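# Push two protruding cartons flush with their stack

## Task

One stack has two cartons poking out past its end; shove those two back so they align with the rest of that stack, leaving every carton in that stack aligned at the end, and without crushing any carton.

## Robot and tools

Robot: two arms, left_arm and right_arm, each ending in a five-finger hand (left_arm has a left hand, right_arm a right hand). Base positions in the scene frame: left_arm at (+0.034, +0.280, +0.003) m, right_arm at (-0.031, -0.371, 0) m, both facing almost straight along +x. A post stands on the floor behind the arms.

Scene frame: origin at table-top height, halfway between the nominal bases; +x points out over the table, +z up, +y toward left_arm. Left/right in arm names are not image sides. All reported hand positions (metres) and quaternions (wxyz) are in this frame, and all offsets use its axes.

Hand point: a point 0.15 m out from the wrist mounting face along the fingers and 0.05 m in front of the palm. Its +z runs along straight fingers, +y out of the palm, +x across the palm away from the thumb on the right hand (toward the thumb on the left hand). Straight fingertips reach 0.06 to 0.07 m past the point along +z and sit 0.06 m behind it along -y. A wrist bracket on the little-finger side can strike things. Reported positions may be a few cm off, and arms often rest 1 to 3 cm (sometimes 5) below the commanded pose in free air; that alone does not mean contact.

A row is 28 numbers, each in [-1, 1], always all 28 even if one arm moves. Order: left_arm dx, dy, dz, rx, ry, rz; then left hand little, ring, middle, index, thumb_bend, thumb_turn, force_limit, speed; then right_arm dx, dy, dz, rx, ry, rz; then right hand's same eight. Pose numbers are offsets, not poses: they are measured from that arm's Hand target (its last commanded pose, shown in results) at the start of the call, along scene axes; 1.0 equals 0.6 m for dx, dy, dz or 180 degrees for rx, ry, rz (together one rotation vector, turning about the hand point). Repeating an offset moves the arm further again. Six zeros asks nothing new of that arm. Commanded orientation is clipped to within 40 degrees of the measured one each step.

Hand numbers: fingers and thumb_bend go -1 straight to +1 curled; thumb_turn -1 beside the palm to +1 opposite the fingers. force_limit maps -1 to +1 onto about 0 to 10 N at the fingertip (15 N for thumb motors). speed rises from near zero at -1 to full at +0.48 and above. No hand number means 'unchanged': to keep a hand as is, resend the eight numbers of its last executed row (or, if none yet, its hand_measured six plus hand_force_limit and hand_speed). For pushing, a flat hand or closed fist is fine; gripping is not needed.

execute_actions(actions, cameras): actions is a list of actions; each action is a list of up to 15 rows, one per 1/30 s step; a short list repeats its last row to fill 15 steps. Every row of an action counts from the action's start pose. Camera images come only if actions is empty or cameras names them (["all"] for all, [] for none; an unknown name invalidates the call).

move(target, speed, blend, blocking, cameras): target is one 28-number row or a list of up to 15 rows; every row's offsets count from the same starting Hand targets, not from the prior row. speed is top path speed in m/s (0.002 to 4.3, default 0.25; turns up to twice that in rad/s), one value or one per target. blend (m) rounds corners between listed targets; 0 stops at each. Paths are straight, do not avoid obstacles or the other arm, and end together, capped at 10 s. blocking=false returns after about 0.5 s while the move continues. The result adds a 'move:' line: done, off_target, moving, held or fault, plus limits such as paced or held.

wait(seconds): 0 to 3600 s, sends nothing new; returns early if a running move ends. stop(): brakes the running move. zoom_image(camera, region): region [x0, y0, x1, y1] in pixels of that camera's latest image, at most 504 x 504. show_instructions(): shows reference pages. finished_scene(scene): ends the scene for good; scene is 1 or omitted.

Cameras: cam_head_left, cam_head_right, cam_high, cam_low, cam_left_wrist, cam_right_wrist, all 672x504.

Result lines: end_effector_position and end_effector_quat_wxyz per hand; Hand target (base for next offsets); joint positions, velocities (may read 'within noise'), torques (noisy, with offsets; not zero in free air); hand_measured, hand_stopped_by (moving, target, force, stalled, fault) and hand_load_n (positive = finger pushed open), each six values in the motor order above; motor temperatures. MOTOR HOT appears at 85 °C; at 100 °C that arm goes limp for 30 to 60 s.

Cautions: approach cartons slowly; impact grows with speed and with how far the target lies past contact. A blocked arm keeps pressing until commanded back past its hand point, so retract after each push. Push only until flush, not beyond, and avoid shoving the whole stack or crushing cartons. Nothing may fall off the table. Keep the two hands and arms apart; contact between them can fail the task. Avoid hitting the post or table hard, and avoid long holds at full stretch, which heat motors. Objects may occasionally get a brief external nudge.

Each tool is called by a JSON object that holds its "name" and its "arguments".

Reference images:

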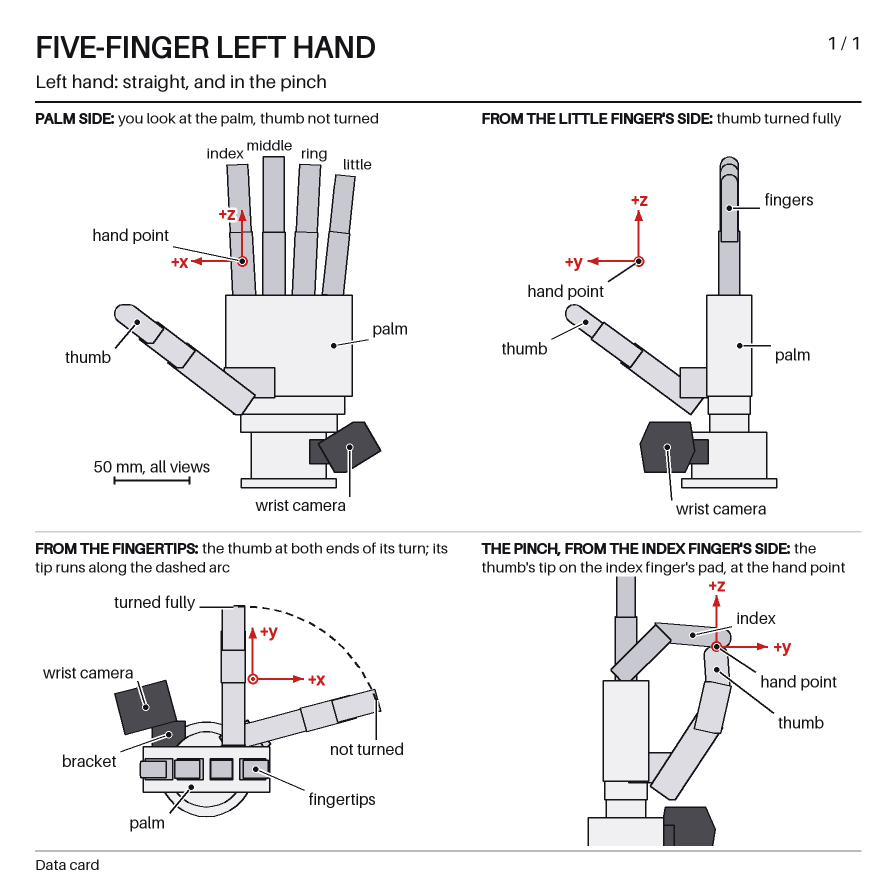

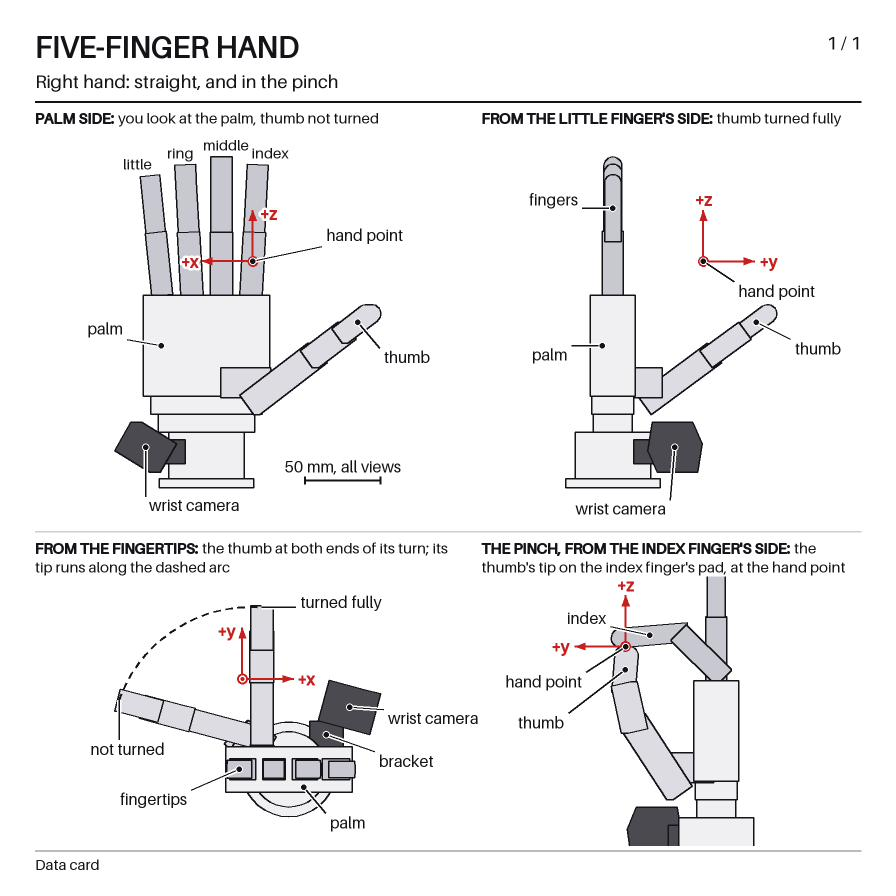

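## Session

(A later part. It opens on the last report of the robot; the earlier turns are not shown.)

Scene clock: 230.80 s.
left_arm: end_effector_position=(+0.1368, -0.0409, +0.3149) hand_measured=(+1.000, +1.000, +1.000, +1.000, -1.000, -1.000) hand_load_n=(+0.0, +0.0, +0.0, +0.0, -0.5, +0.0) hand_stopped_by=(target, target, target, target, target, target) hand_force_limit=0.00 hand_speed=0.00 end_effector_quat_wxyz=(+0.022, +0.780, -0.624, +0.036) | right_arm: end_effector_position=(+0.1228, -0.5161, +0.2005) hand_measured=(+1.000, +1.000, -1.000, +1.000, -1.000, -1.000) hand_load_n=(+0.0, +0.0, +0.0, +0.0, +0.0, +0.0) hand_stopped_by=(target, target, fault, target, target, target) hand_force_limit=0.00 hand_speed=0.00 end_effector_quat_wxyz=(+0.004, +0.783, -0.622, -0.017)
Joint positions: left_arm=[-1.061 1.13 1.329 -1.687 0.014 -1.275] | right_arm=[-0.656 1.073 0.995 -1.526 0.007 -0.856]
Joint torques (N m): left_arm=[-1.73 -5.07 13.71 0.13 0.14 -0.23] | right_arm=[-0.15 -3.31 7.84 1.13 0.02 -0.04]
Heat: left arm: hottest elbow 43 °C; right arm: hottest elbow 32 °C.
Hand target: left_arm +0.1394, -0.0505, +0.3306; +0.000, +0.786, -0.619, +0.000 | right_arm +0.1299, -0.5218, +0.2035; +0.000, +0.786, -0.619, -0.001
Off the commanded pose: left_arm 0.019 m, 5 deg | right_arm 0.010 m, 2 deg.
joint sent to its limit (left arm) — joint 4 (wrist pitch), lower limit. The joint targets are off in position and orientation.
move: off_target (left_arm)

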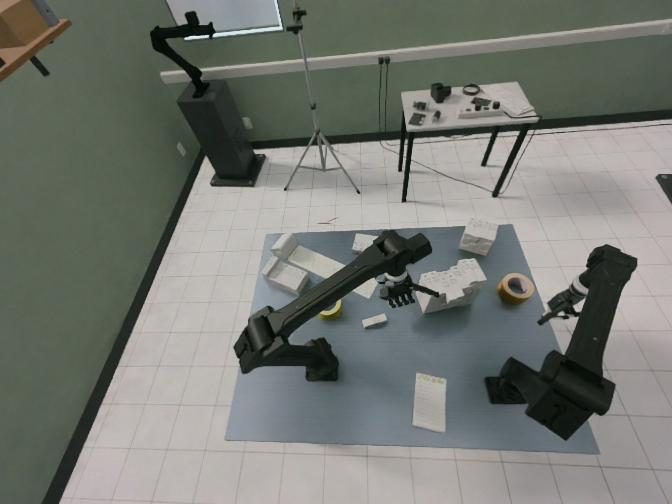

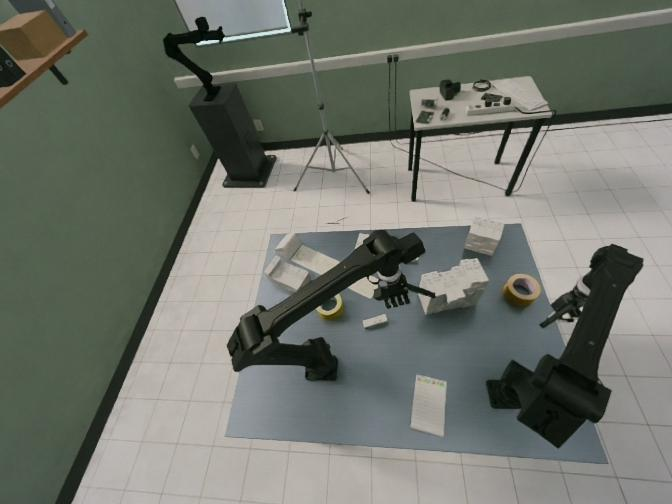

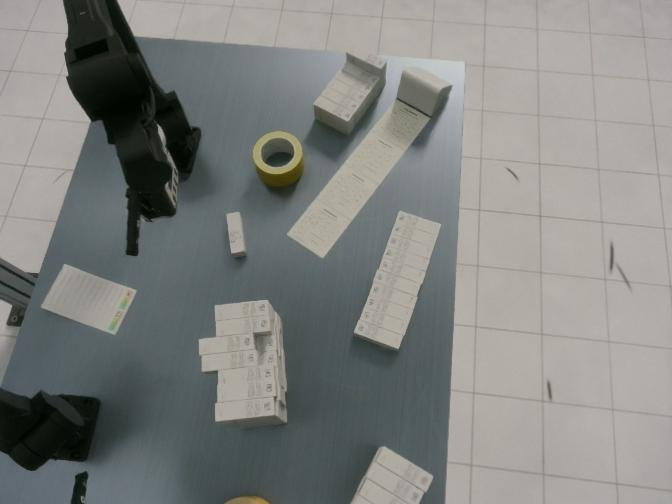

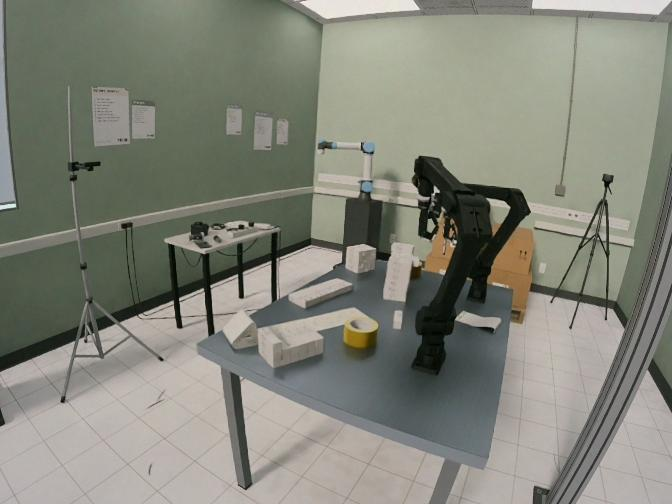

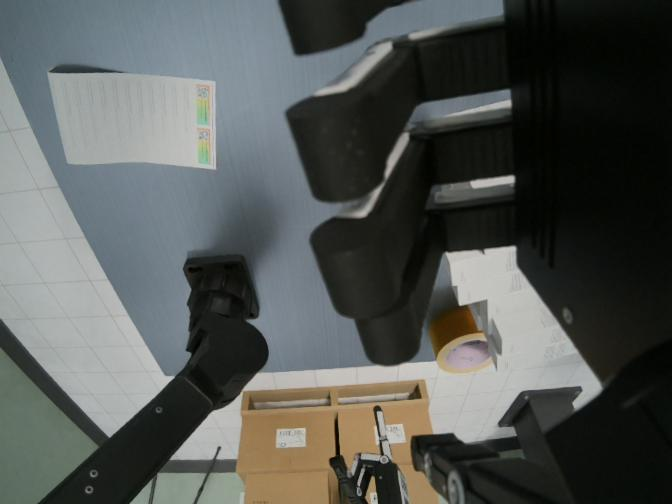

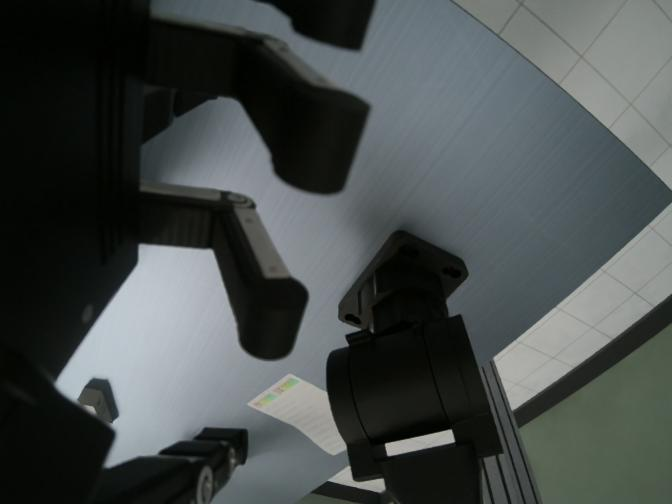

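{"name": "move", "arguments": {"target": [[0.009,-0.3775,-0.084,0,0,0,1,1,1,1,-1,-1,0,0,0,0,0,0,0,0,1,1,-1,1,-1,-1,0,0],[0.015,-0.3775,-0.30,0,0,0,1,1,1,1,-1,-1,0,0,0,0,0,0,0,0,1,1,-1,1,-1,-1,0,0]], "speed": 0.15, "blend": [0.03,0], "cameras": ["all"]}}

Scene clock: 267.50 s.
left_arm: end_effector_position=(+0.1475, -0.2723, +0.1584) hand_measured=(+1.000, +1.000, +1.000, +1.000, -1.000, -1.000) hand_load_n=(+0.0, +0.0, +0.0, +0.0, +0.0, +0.0) hand_stopped_by=(target, target, target, target, target, target) hand_force_limit=0.00 hand_speed=0.00 end_effector_quat_wxyz=(-0.001, +0.782, -0.624, +0.001) | right_arm: end_effector_position=(+0.1228, -0.5161, +0.2005) hand_measured=(+1.000, +1.000, -1.000, +1.000, -1.000, -1.000) hand_load_n=(+0.0, +0.0, +0.0, +0.0, +0.0, +0.0) hand_stopped_by=(target, target, fault, target, target, target) hand_force_limit=0.00 hand_speed=0.00 end_effector_quat_wxyz=(+0.004, +0.783, -0.622, -0.017)
Joint positions: left_arm=[-1.265 1.757 1.584 -1.396 -0.002 -1.482] | right_arm=[-0.656 1.073 0.995 -1.526 0.007 -0.856]
Joint torques (N m): left_arm=[-1.38 -13.16 9.52 0.85 -0.04 -0.16] | right_arm=[-0.15 -3.31 7.84 1.11 0.02 -0.04]
Heat: left arm: hottest elbow 41 °C; right arm: hottest elbow 31 °C.
Hand target: left_arm +0.1484, -0.2770, +0.1506; +0.000, +0.786, -0.619, +0.000 | right_arm +0.1299, -0.5218, +0.2035; +0.000, +0.786, -0.619, -0.001
Off the commanded pose: left_arm 0.009 m, 1 deg | right_arm 0.010 m, 2 deg.
move: done

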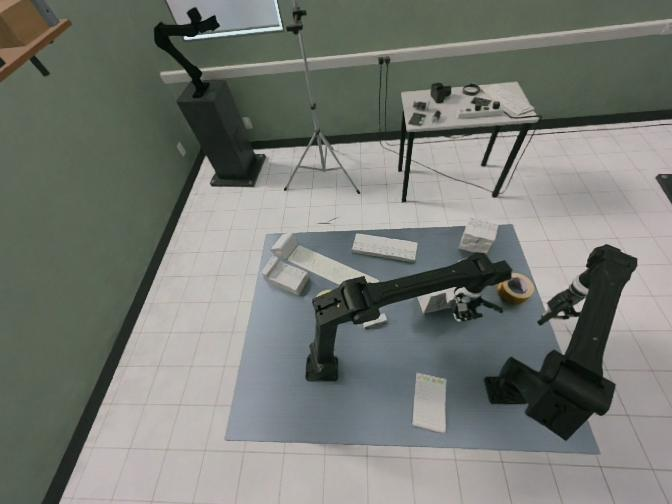

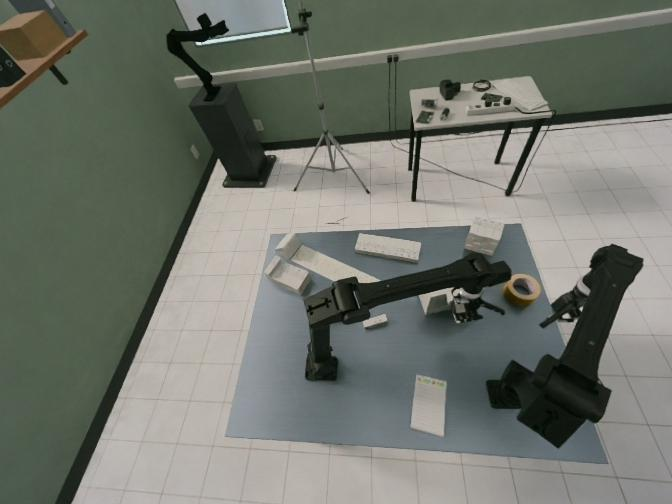

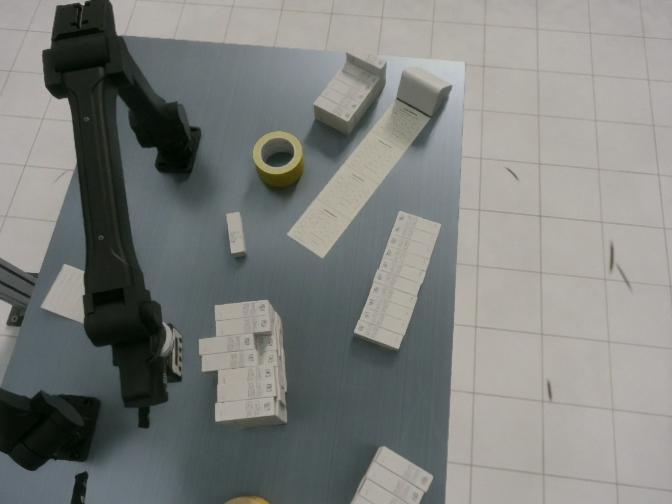

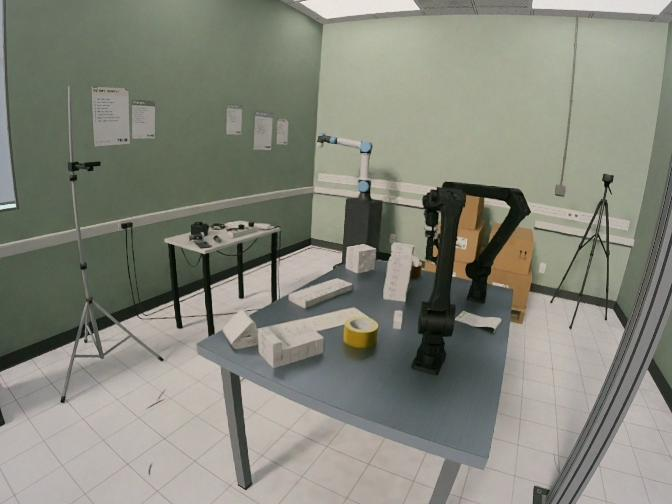

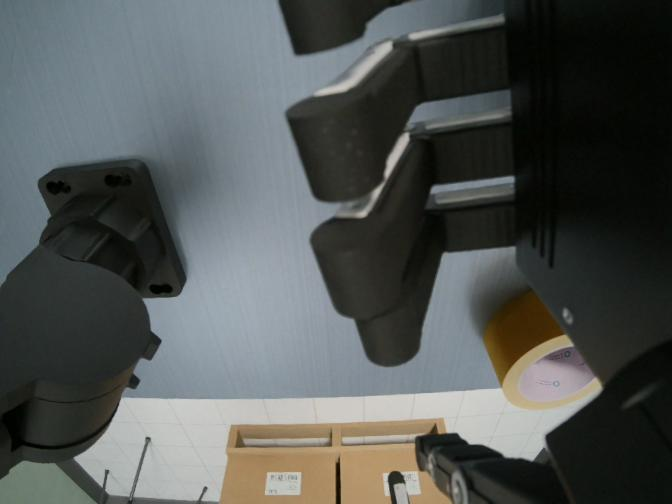

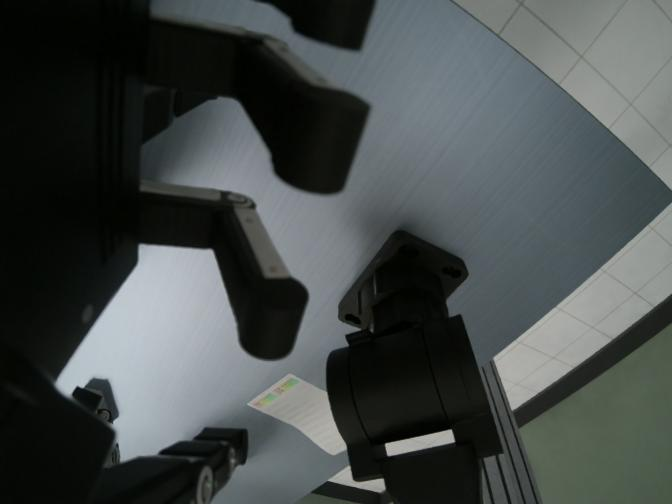

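{"name": "zoom_image", "arguments": {"camera": "cam_high", "region": [100, 280, 300, 440]}}

{"name": "zoom_image", "arguments": {"camera": "cam_low", "region": [370, 180, 470, 310]}}

{"name": "zoom_image", "arguments": {"camera": "cam_head_left", "region": [400, 230, 540, 340]}}

Scaled by 2.520 from the camera's image (finer frame: 960x720).

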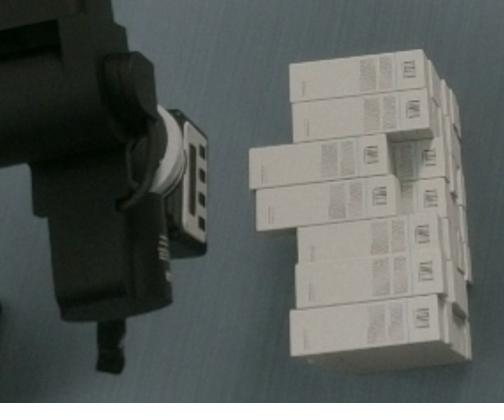

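Scaled by 3.877 from the camera's image (finer frame: 960x720).

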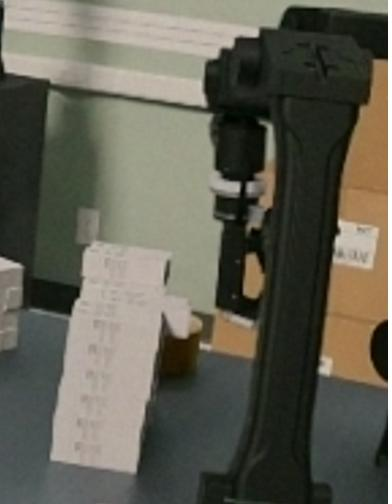

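Scaled by 3.600 from the camera's image (finer frame: 960x720).

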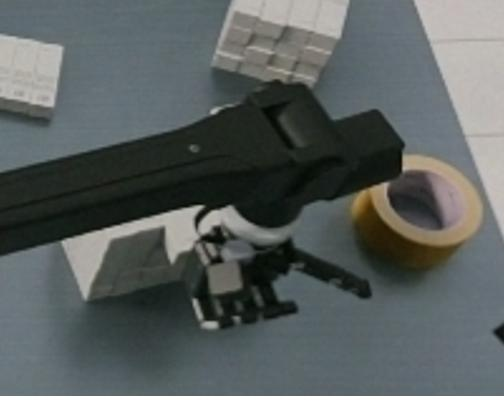

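{"name": "move", "arguments": {"target": [0.0,0,-0.05,0,0,0,1,1,1,1,-1,-1,0,0,0,0,0,0,0,0,1,1,-1,1,-1,-1,0,0], "speed": 0.1, "cameras": ["cam_high","cam_low","cam_head_left"]}}

{"name": "zoom_image", "arguments": {"camera": "cam_low", "region": [380, 230, 450, 310]}}

{"name": "zoom_image", "arguments": {"camera": "cam_high", "region": [120, 290, 300, 430]}}

Scene clock: 281.57 s.
left_arm: end_effector_position=(+0.1477, -0.2730, +0.1300) hand_measured=(+1.000, +1.000, +1.000, +1.000, -1.000, -1.000) hand_load_n=(+0.0, +0.0, +0.0, +0.0, +0.0, +0.0) hand_stopped_by=(target, target, target, target, target, target) hand_force_limit=0.00 hand_speed=0.00 end_effector_quat_wxyz=(+0.000, +0.782, -0.624, +0.003) | right_arm: end_effector_position=(+0.1228, -0.5161, +0.2005) hand_measured=(+1.000, +1.000, -1.000, +1.000, -1.000, -1.000) hand_load_n=(+0.0, +0.0, +0.0, +0.0, +0.0, +0.0) hand_stopped_by=(target, target, fault, target, target, target) hand_force_limit=0.00 hand_speed=0.00 end_effector_quat_wxyz=(+0.004, +0.783, -0.622, -0.017)
Joint positions: left_arm=[-1.265 1.772 1.529 -1.322 -0.002 -1.482] | right_arm=[-0.656 1.073 0.995 -1.526 0.007 -0.856]
Joint torques (N m): left_arm=[-1.79 -13.22 9.36 0.8 -0.02 -0.16] | right_arm=[-0.21 -3.31 7.84 1.11 0.02 -0.04]
Heat: left arm: hottest elbow 38 °C; right arm: hottest elbow 31 °C.
Hand target: left_arm +0.1484, -0.2770, +0.1206; +0.000, +0.786, -0.619, +0.000 | right_arm +0.1299, -0.5218, +0.2035; +0.000, +0.786, -0.619, -0.001
Off the commanded pose: left_arm 0.010 m, 1 deg | right_arm 0.010 m, 2 deg.
move: done
Images, in order (width x height): cam_head_left 672x504, cam_high 672x504, cam_low 672x504.

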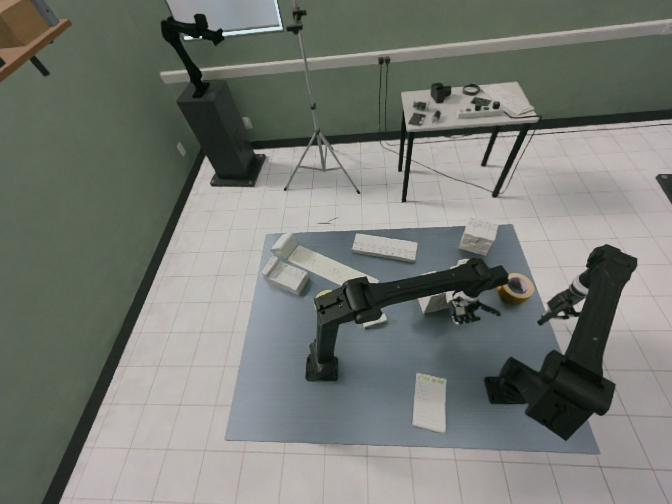

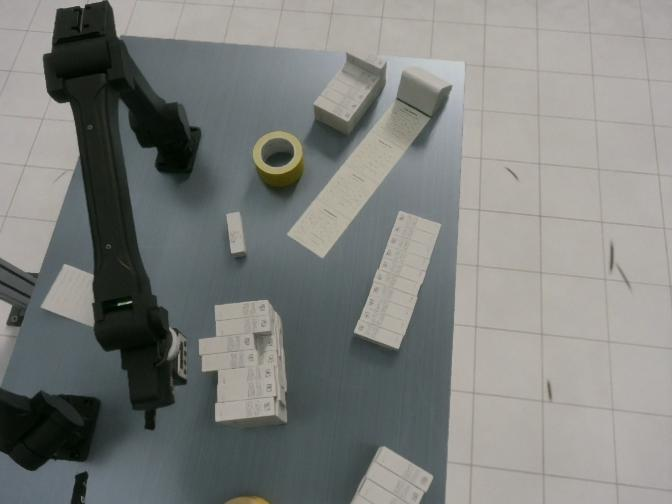

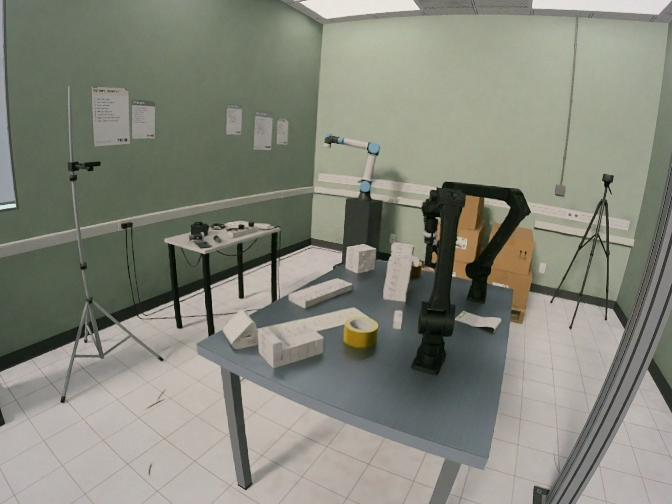

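Scaled by 6.300 from the camera's image (finer frame: 960x720).

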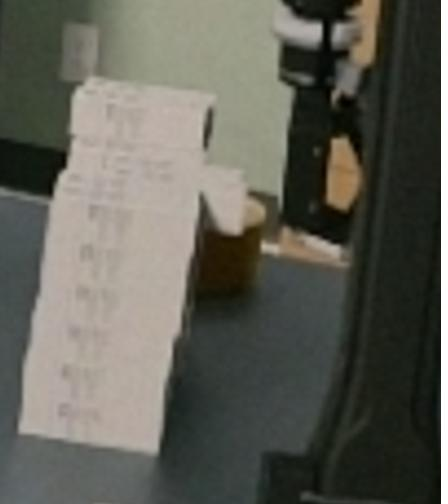

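Scaled by 2.800 from the camera's image (finer frame: 960x720).

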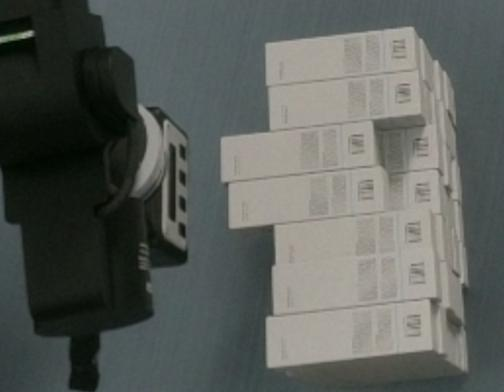

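{"name": "move", "arguments": {"target": [0.0357,0.0085,0,0,0,0,1,1,1,1,-1,-1,0,0,0,0,0,0,0,0,1,1,-1,1,-1,-1,0,0], "speed": 0.05, "cameras": ["cam_high","cam_low"]}}

{"name": "zoom_image", "arguments": {"camera": "cam_low", "region": [380, 230, 450, 310]}}

{"name": "zoom_image", "arguments": {"camera": "cam_high", "region": [120, 290, 300, 430]}}

Scene clock: 290.90 s.
left_arm: end_effector_position=(+0.1641, -0.2687, +0.1300) hand_measured=(+1.000, +1.000, +1.000, +1.000, -1.000, -1.000) hand_load_n=(+0.0, +0.0, +0.0, +0.0, +0.0, +0.0) hand_stopped_by=(target, target, target, target, target, target) hand_force_limit=0.00 hand_speed=0.00 end_effector_quat_wxyz=(+0.000, +0.788, -0.616, +0.003) | right_arm: end_effector_position=(+0.1228, -0.5161, +0.2005) hand_measured=(+1.000, +1.000, -1.000, +1.000, -1.000, -1.000) hand_load_n=(+0.0, +0.0, +0.0, +0.0, +0.0, +0.0) hand_stopped_by=(target, target, fault, target, target, target) hand_force_limit=0.00 hand_speed=0.00 end_effector_quat_wxyz=(+0.004, +0.783, -0.622, -0.017)
Joint positions: left_arm=[-1.234 1.772 1.529 -1.322 -0.002 -1.471] | right_arm=[-0.656 1.073 0.995 -1.526 0.007 -0.856]
Joint torques (N m): left_arm=[-0.44 -12.98 9.95 0.7 0.02 0.05] | right_arm=[-0.15 -3.37 7.84 1.11 0.02 -0.04]
Motor temperatures (°C): left_arm=[25 26 37 26 23 24] | right_arm=[26 25 31 24 25 24]
Heat: left arm: hottest elbow 37 °C; right arm: hottest elbow 31 °C.
Hand target: left_arm +0.1698, -0.2719, +0.1206; +0.000, +0.786, -0.619, +0.000 | right_arm +0.1299, -0.5218, +0.2035; +0.000, +0.786, -0.619, -0.001
Off the commanded pose: left_arm 0.011 m, 1 deg | right_arm 0.010 m, 2 deg.
move: off_target (left_arm)

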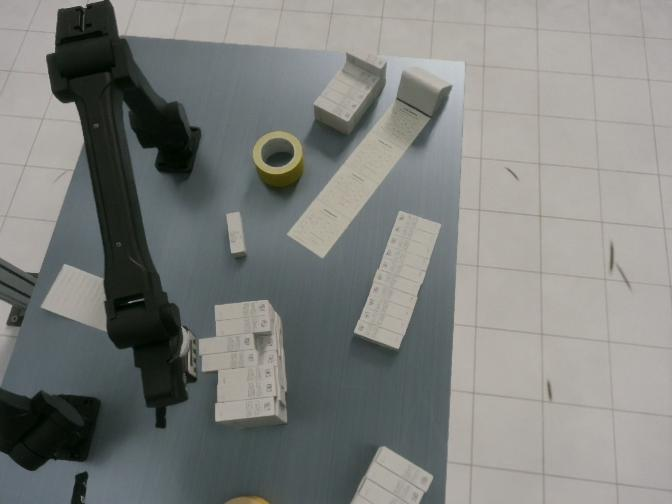

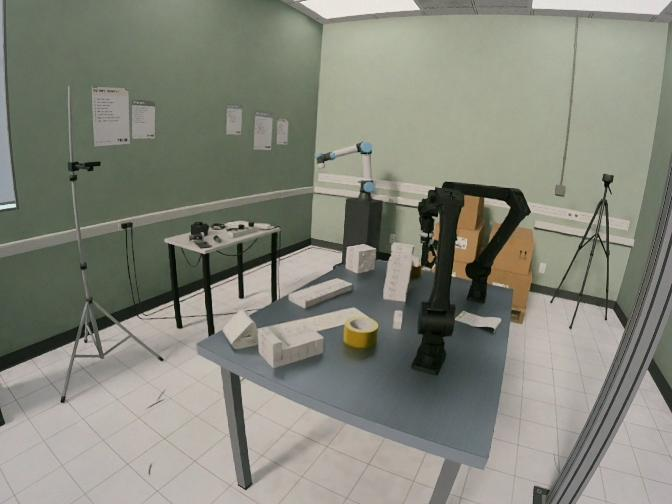

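Scaled by 6.300 from the camera's image (finer frame: 960x720).

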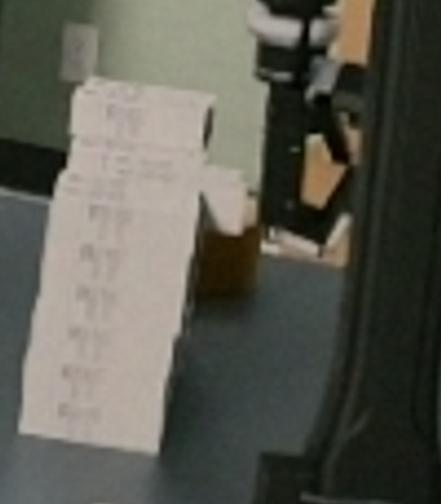

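Scaled by 2.800 from the camera's image (finer frame: 960x720).

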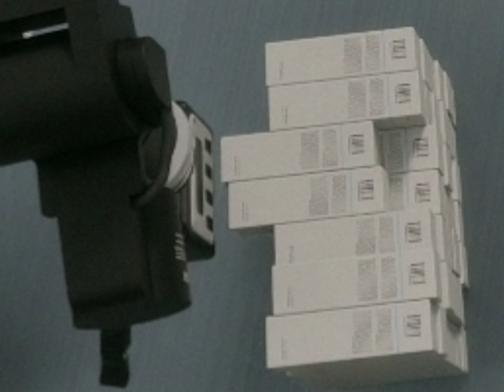

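{"name": "move", "arguments": {"target": [0.0405,0.0097,0,0,0,0,1,1,1,1,-1,-1,0,0,0,0,0,0,0,0,1,1,-1,1,-1,-1,0,0], "speed": 0.04, "cameras": ["cam_high","cam_low"]}}

{"name": "zoom_image", "arguments": {"camera": "cam_low", "region": [380, 230, 450, 310]}}

{"name": "zoom_image", "arguments": {"camera": "cam_high", "region": [120, 290, 300, 430]}}

Scene clock: 300.90 s.
left_arm: end_effector_position=(+0.1830, -0.2610, +0.1259) hand_measured=(+1.000, +1.000, +1.000, +1.000, -1.000, -1.000) hand_load_n=(+0.0, +0.0, +0.0, +0.0, +0.0, +0.0) hand_stopped_by=(target, target, target, target, target, target) hand_force_limit=0.00 hand_speed=0.00 end_effector_quat_wxyz=(-0.002, +0.786, -0.619, -0.001) | right_arm: end_effector_position=(+0.1228, -0.5161, +0.2005) hand_measured=(+1.000, +1.000, -1.000, +1.000, -1.000, -1.000) hand_load_n=(+0.0, +0.0, +0.0, +0.0, +0.0, +0.0) hand_stopped_by=(target, target, fault, target, target, target) hand_force_limit=0.00 hand_speed=0.00 end_effector_quat_wxyz=(+0.004, +0.783, -0.622, -0.017)
Joint positions: left_arm=[-1.196 1.78 1.529 -1.322 -0.002 -1.425] | right_arm=[-0.656 1.073 0.995 -1.526 0.007 -0.856]
Joint torques (N m): left_arm=[-0.03 -12.98 11.06 0.64 -0.02 0.06] | right_arm=[-0.15 -3.31 7.84 1.13 0.02 -0.04]
Heat: left arm: hottest elbow 37 °C; right arm: hottest elbow 31 °C.
Hand target: left_arm +0.1941, -0.2661, +0.1206; +0.000, +0.786, -0.619, +0.000 | right_arm +0.1299, -0.5218, +0.2035; +0.000, +0.786, -0.619, -0.001
Off the commanded pose: left_arm 0.013 m, 0 deg | right_arm 0.010 m, 2 deg.
move: off_target (left_arm)

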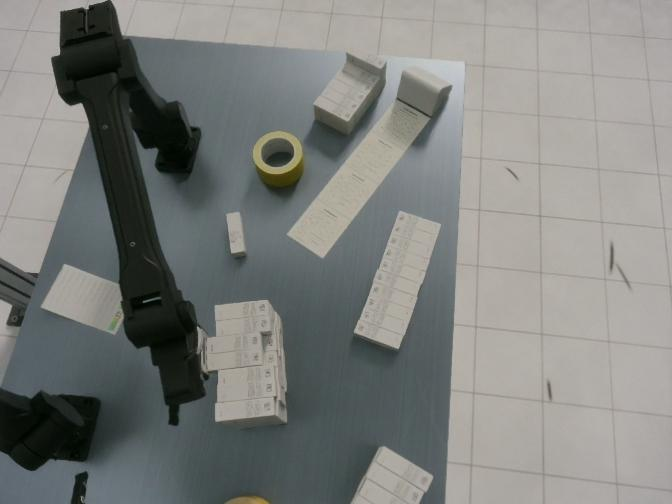

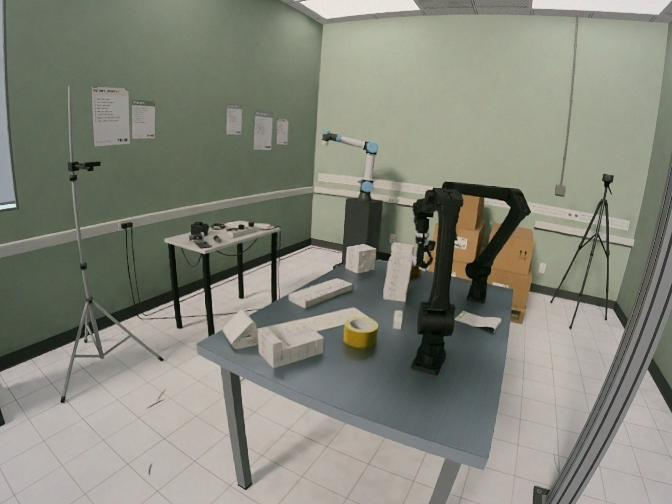

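Scaled by 6.300 from the camera's image (finer frame: 960x720).

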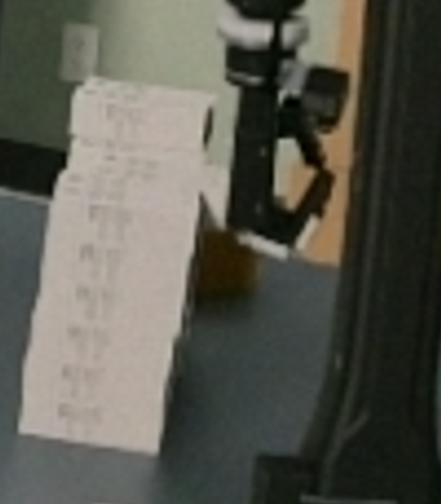

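Scaled by 2.800 from the camera's image (finer frame: 960x720).

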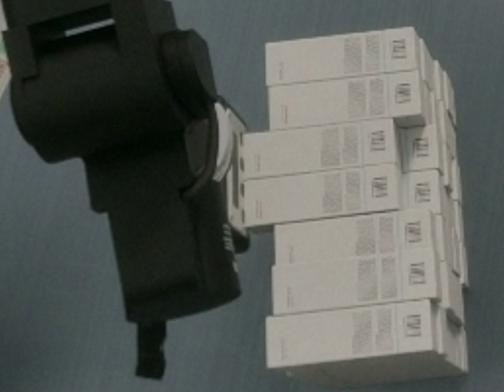

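{"name": "move", "arguments": {"target": [0.0178,0.0043,0,0,0,0,1,1,1,1,-1,-1,0,0,0,0,0,0,0,0,1,1,-1,1,-1,-1,0,0], "speed": 0.04, "cameras": ["cam_high","cam_low"]}}

{"name": "zoom_image", "arguments": {"camera": "cam_high", "region": [180, 290, 300, 430]}}

Scene clock: 307.80 s.
left_arm: end_effector_position=(+0.1937, -0.2566, +0.1226) hand_measured=(+1.000, +1.000, +1.000, +1.000, -1.000, -1.000) hand_load_n=(+0.0, +0.0, +0.0, +0.0, +0.0, +0.0) hand_stopped_by=(target, target, target, target, target, target) hand_force_limit=0.00 hand_speed=0.00 end_effector_quat_wxyz=(-0.003, +0.786, -0.618, -0.004) | right_arm: end_effector_position=(+0.1228, -0.5161, +0.2005) hand_measured=(+1.000, +1.000, -1.000, +1.000, -1.000, -1.000) hand_load_n=(+0.0, +0.0, +0.0, +0.5, +0.0, +0.0) hand_stopped_by=(target, target, fault, target, target, target) hand_force_limit=0.00 hand_speed=0.00 end_effector_quat_wxyz=(+0.004, +0.783, -0.622, -0.017)
Joint positions: left_arm=[-1.174 1.786 1.529 -1.322 -0.002 -1.405] | right_arm=[-0.656 1.073 0.995 -1.526 0.007 -0.856]
Joint torques (N m): left_arm=[0.44 -13.1 11.7 0.51 -0.01 0.05] | right_arm=[-0.15 -3.37 7.84 1.11 0.02 -0.04]
Heat: left arm: hottest elbow 36 °C; right arm: hottest elbow 31 °C.
Hand target: left_arm +0.2048, -0.2635, +0.1206; +0.000, +0.786, -0.619, +0.000 | right_arm +0.1299, -0.5218, +0.2035; +0.000, +0.786, -0.619, -0.001
Off the commanded pose: left_arm 0.013 m, 1 deg | right_arm 0.010 m, 2 deg.
move: off_target (left_arm)

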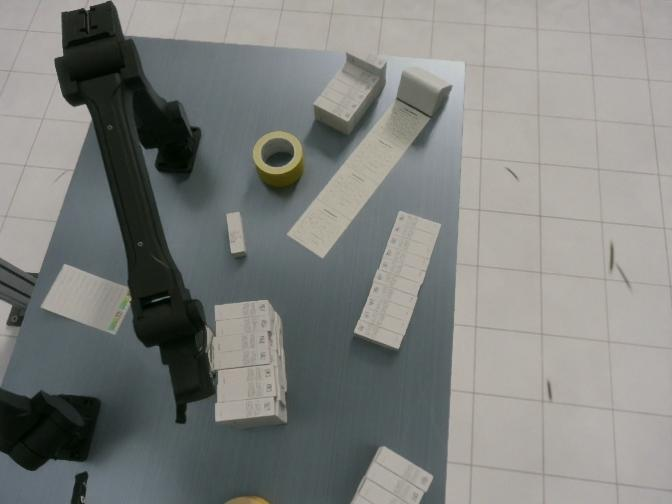

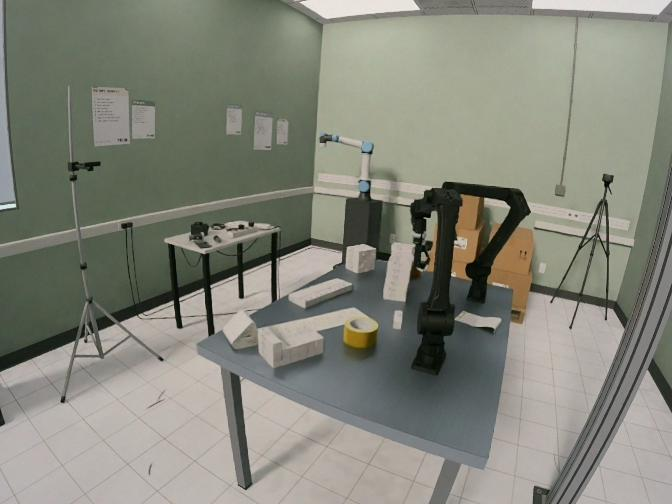

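Scaled by 3.600 from the camera's image (finer frame: 960x720).

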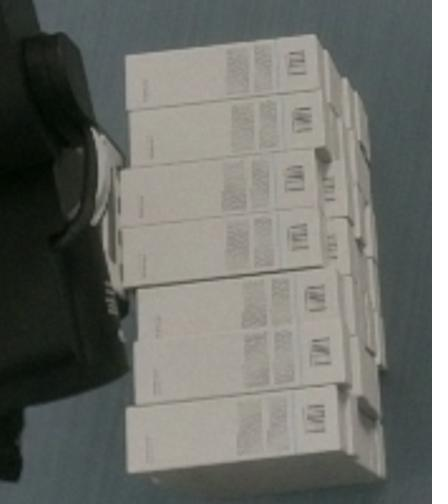

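{"name": "move", "arguments": {"target": [0.0089,0.0021,0,0,0,0,1,1,1,1,-1,-1,0,0,0,0,0,0,0,0,1,1,-1,1,-1,-1,0,0], "speed": 0.04, "cameras": ["cam_high","cam_low"]}}

{"name": "zoom_image", "arguments": {"camera": "cam_high", "region": [180, 290, 300, 430]}}

Scene clock: 313.20 s.
left_arm: end_effector_position=(+0.1974, -0.2549, +0.1218) hand_measured=(+1.000, +1.000, +1.000, +1.000, -1.000, -1.000) hand_load_n=(+0.0, +0.0, +0.0, -0.5, +0.0, +0.0) hand_stopped_by=(target, target, target, target, target, target) hand_force_limit=0.00 hand_speed=0.00 end_effector_quat_wxyz=(-0.004, +0.786, -0.619, -0.004) | right_arm: end_effector_position=(+0.1228, -0.5161, +0.2005) hand_measured=(+1.000, +1.000, -1.000, +1.000, -1.000, -1.000) hand_load_n=(+0.0, +0.0, +0.0, +0.0, +0.0, +0.0) hand_stopped_by=(target, target, fault, target, target, target) hand_force_limit=0.00 hand_speed=0.00 end_effector_quat_wxyz=(+0.004, +0.783, -0.622, -0.017)
Joint positions: left_arm=[-1.167 1.788 1.529 -1.322 -0.002 -1.396] | right_arm=[-0.656 1.073 0.995 -1.526 0.007 -0.856]
Joint torques (N m): left_arm=[0.09 -13.1 12.01 0.46 -0.04 0.04] | right_arm=[-0.15 -3.31 7.84 1.11 0.02 -0.04]
Heat: left arm: hottest elbow 37 °C; right arm: hottest elbow 31 °C.
Hand target: left_arm +0.2101, -0.2623, +0.1206; +0.000, +0.786, -0.619, +0.000 | right_arm +0.1299, -0.5218, +0.2035; +0.000, +0.786, -0.619, -0.001
Off the commanded pose: left_arm 0.015 m, 1 deg | right_arm 0.010 m, 2 deg.
move: off_target (left_arm)

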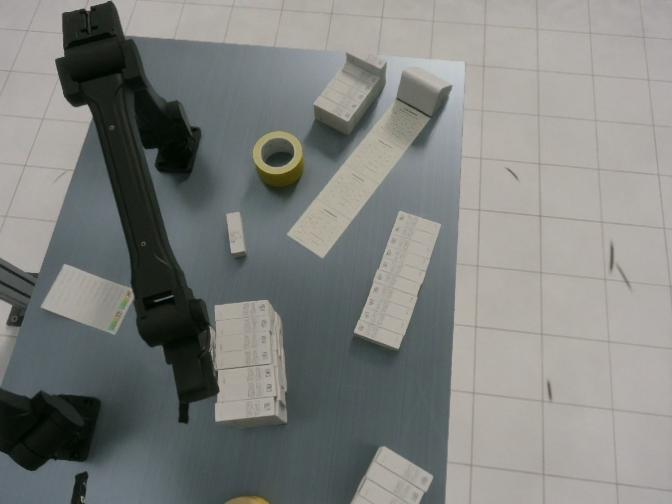

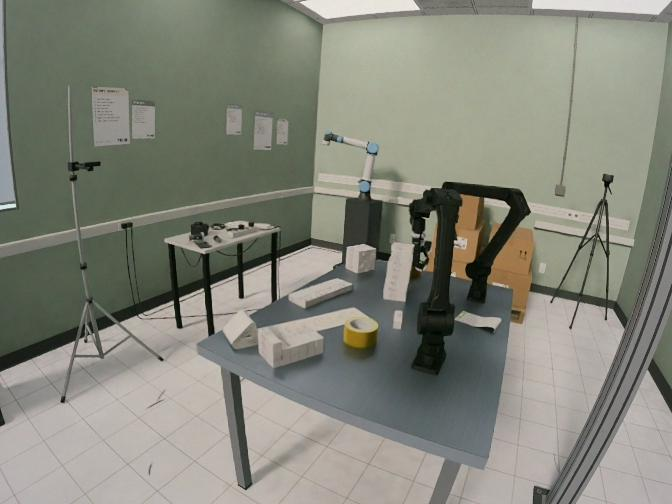

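Scaled by 3.600 from the camera's image (finer frame: 960x720).

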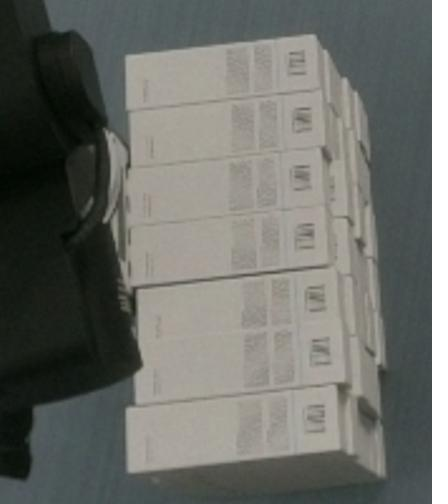

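{"name": "move", "arguments": {"target": [0.0048,0.0012,0,0,0,0,1,1,1,1,-1,-1,0,0,0,0,0,0,0,0,1,1,-1,1,-1,-1,0,0], "speed": 0.04, "cameras": ["cam_high","cam_low"]}}

{"name": "zoom_image", "arguments": {"camera": "cam_high", "region": [200, 290, 300, 430]}}

Scene clock: 321.73 s.
left_arm: end_effector_position=(+0.1996, -0.2538, +0.1210) hand_measured=(+1.000, +1.000, +1.000, +1.000, -1.000, -1.000) hand_load_n=(+0.0, +0.0, +0.0, +0.0, +0.0, +0.0) hand_stopped_by=(target, target, target, target, target, target) hand_force_limit=0.00 hand_speed=0.00 end_effector_quat_wxyz=(-0.004, +0.785, -0.619, -0.005) | right_arm: end_effector_position=(+0.1228, -0.5161, +0.2005) hand_measured=(+1.000, +1.000, -1.000, +1.000, -1.000, -1.000) hand_load_n=(+0.0, +0.0, +0.0, +0.0, +0.0, +0.0) hand_stopped_by=(target, target, fault, target, target, target) hand_force_limit=0.00 hand_speed=0.00 end_effector_quat_wxyz=(+0.004, +0.783, -0.622, -0.017)
Joint positions: left_arm=[-1.162 1.789 1.529 -1.322 -0.002 -1.39] | right_arm=[-0.656 1.073 0.995 -1.526 0.007 -0.856]
Joint torques (N m): left_arm=[0.03 -13.63 12.21 0.34 -0.02 0.05] | right_arm=[-0.15 -3.37 7.84 1.11 0.02 -0.04]
Heat: left arm: hottest elbow 37 °C; right arm: hottest elbow 31 °C.
Hand target: left_arm +0.2130, -0.2616, +0.1206; +0.000, +0.786, -0.619, +0.000 | right_arm +0.1299, -0.5218, +0.2035; +0.000, +0.786, -0.619, -0.001
Off the commanded pose: left_arm 0.016 m, 1 deg | right_arm 0.010 m, 2 deg.
move: off_target (left_arm)

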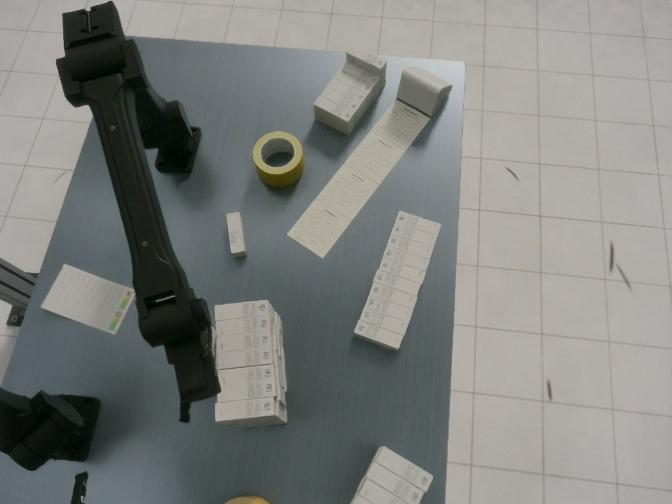

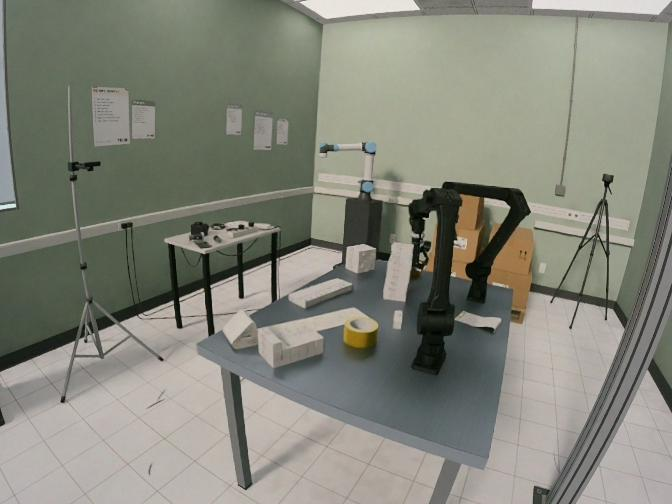

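Scaled by 3.600 from the camera's image (finer frame: 960x720).

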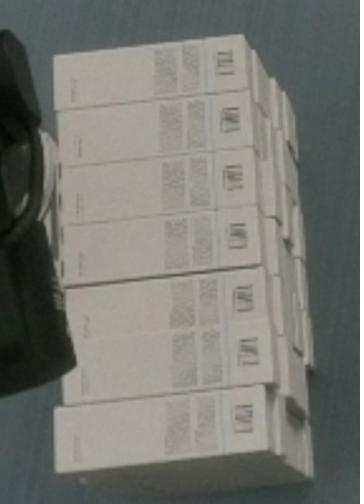

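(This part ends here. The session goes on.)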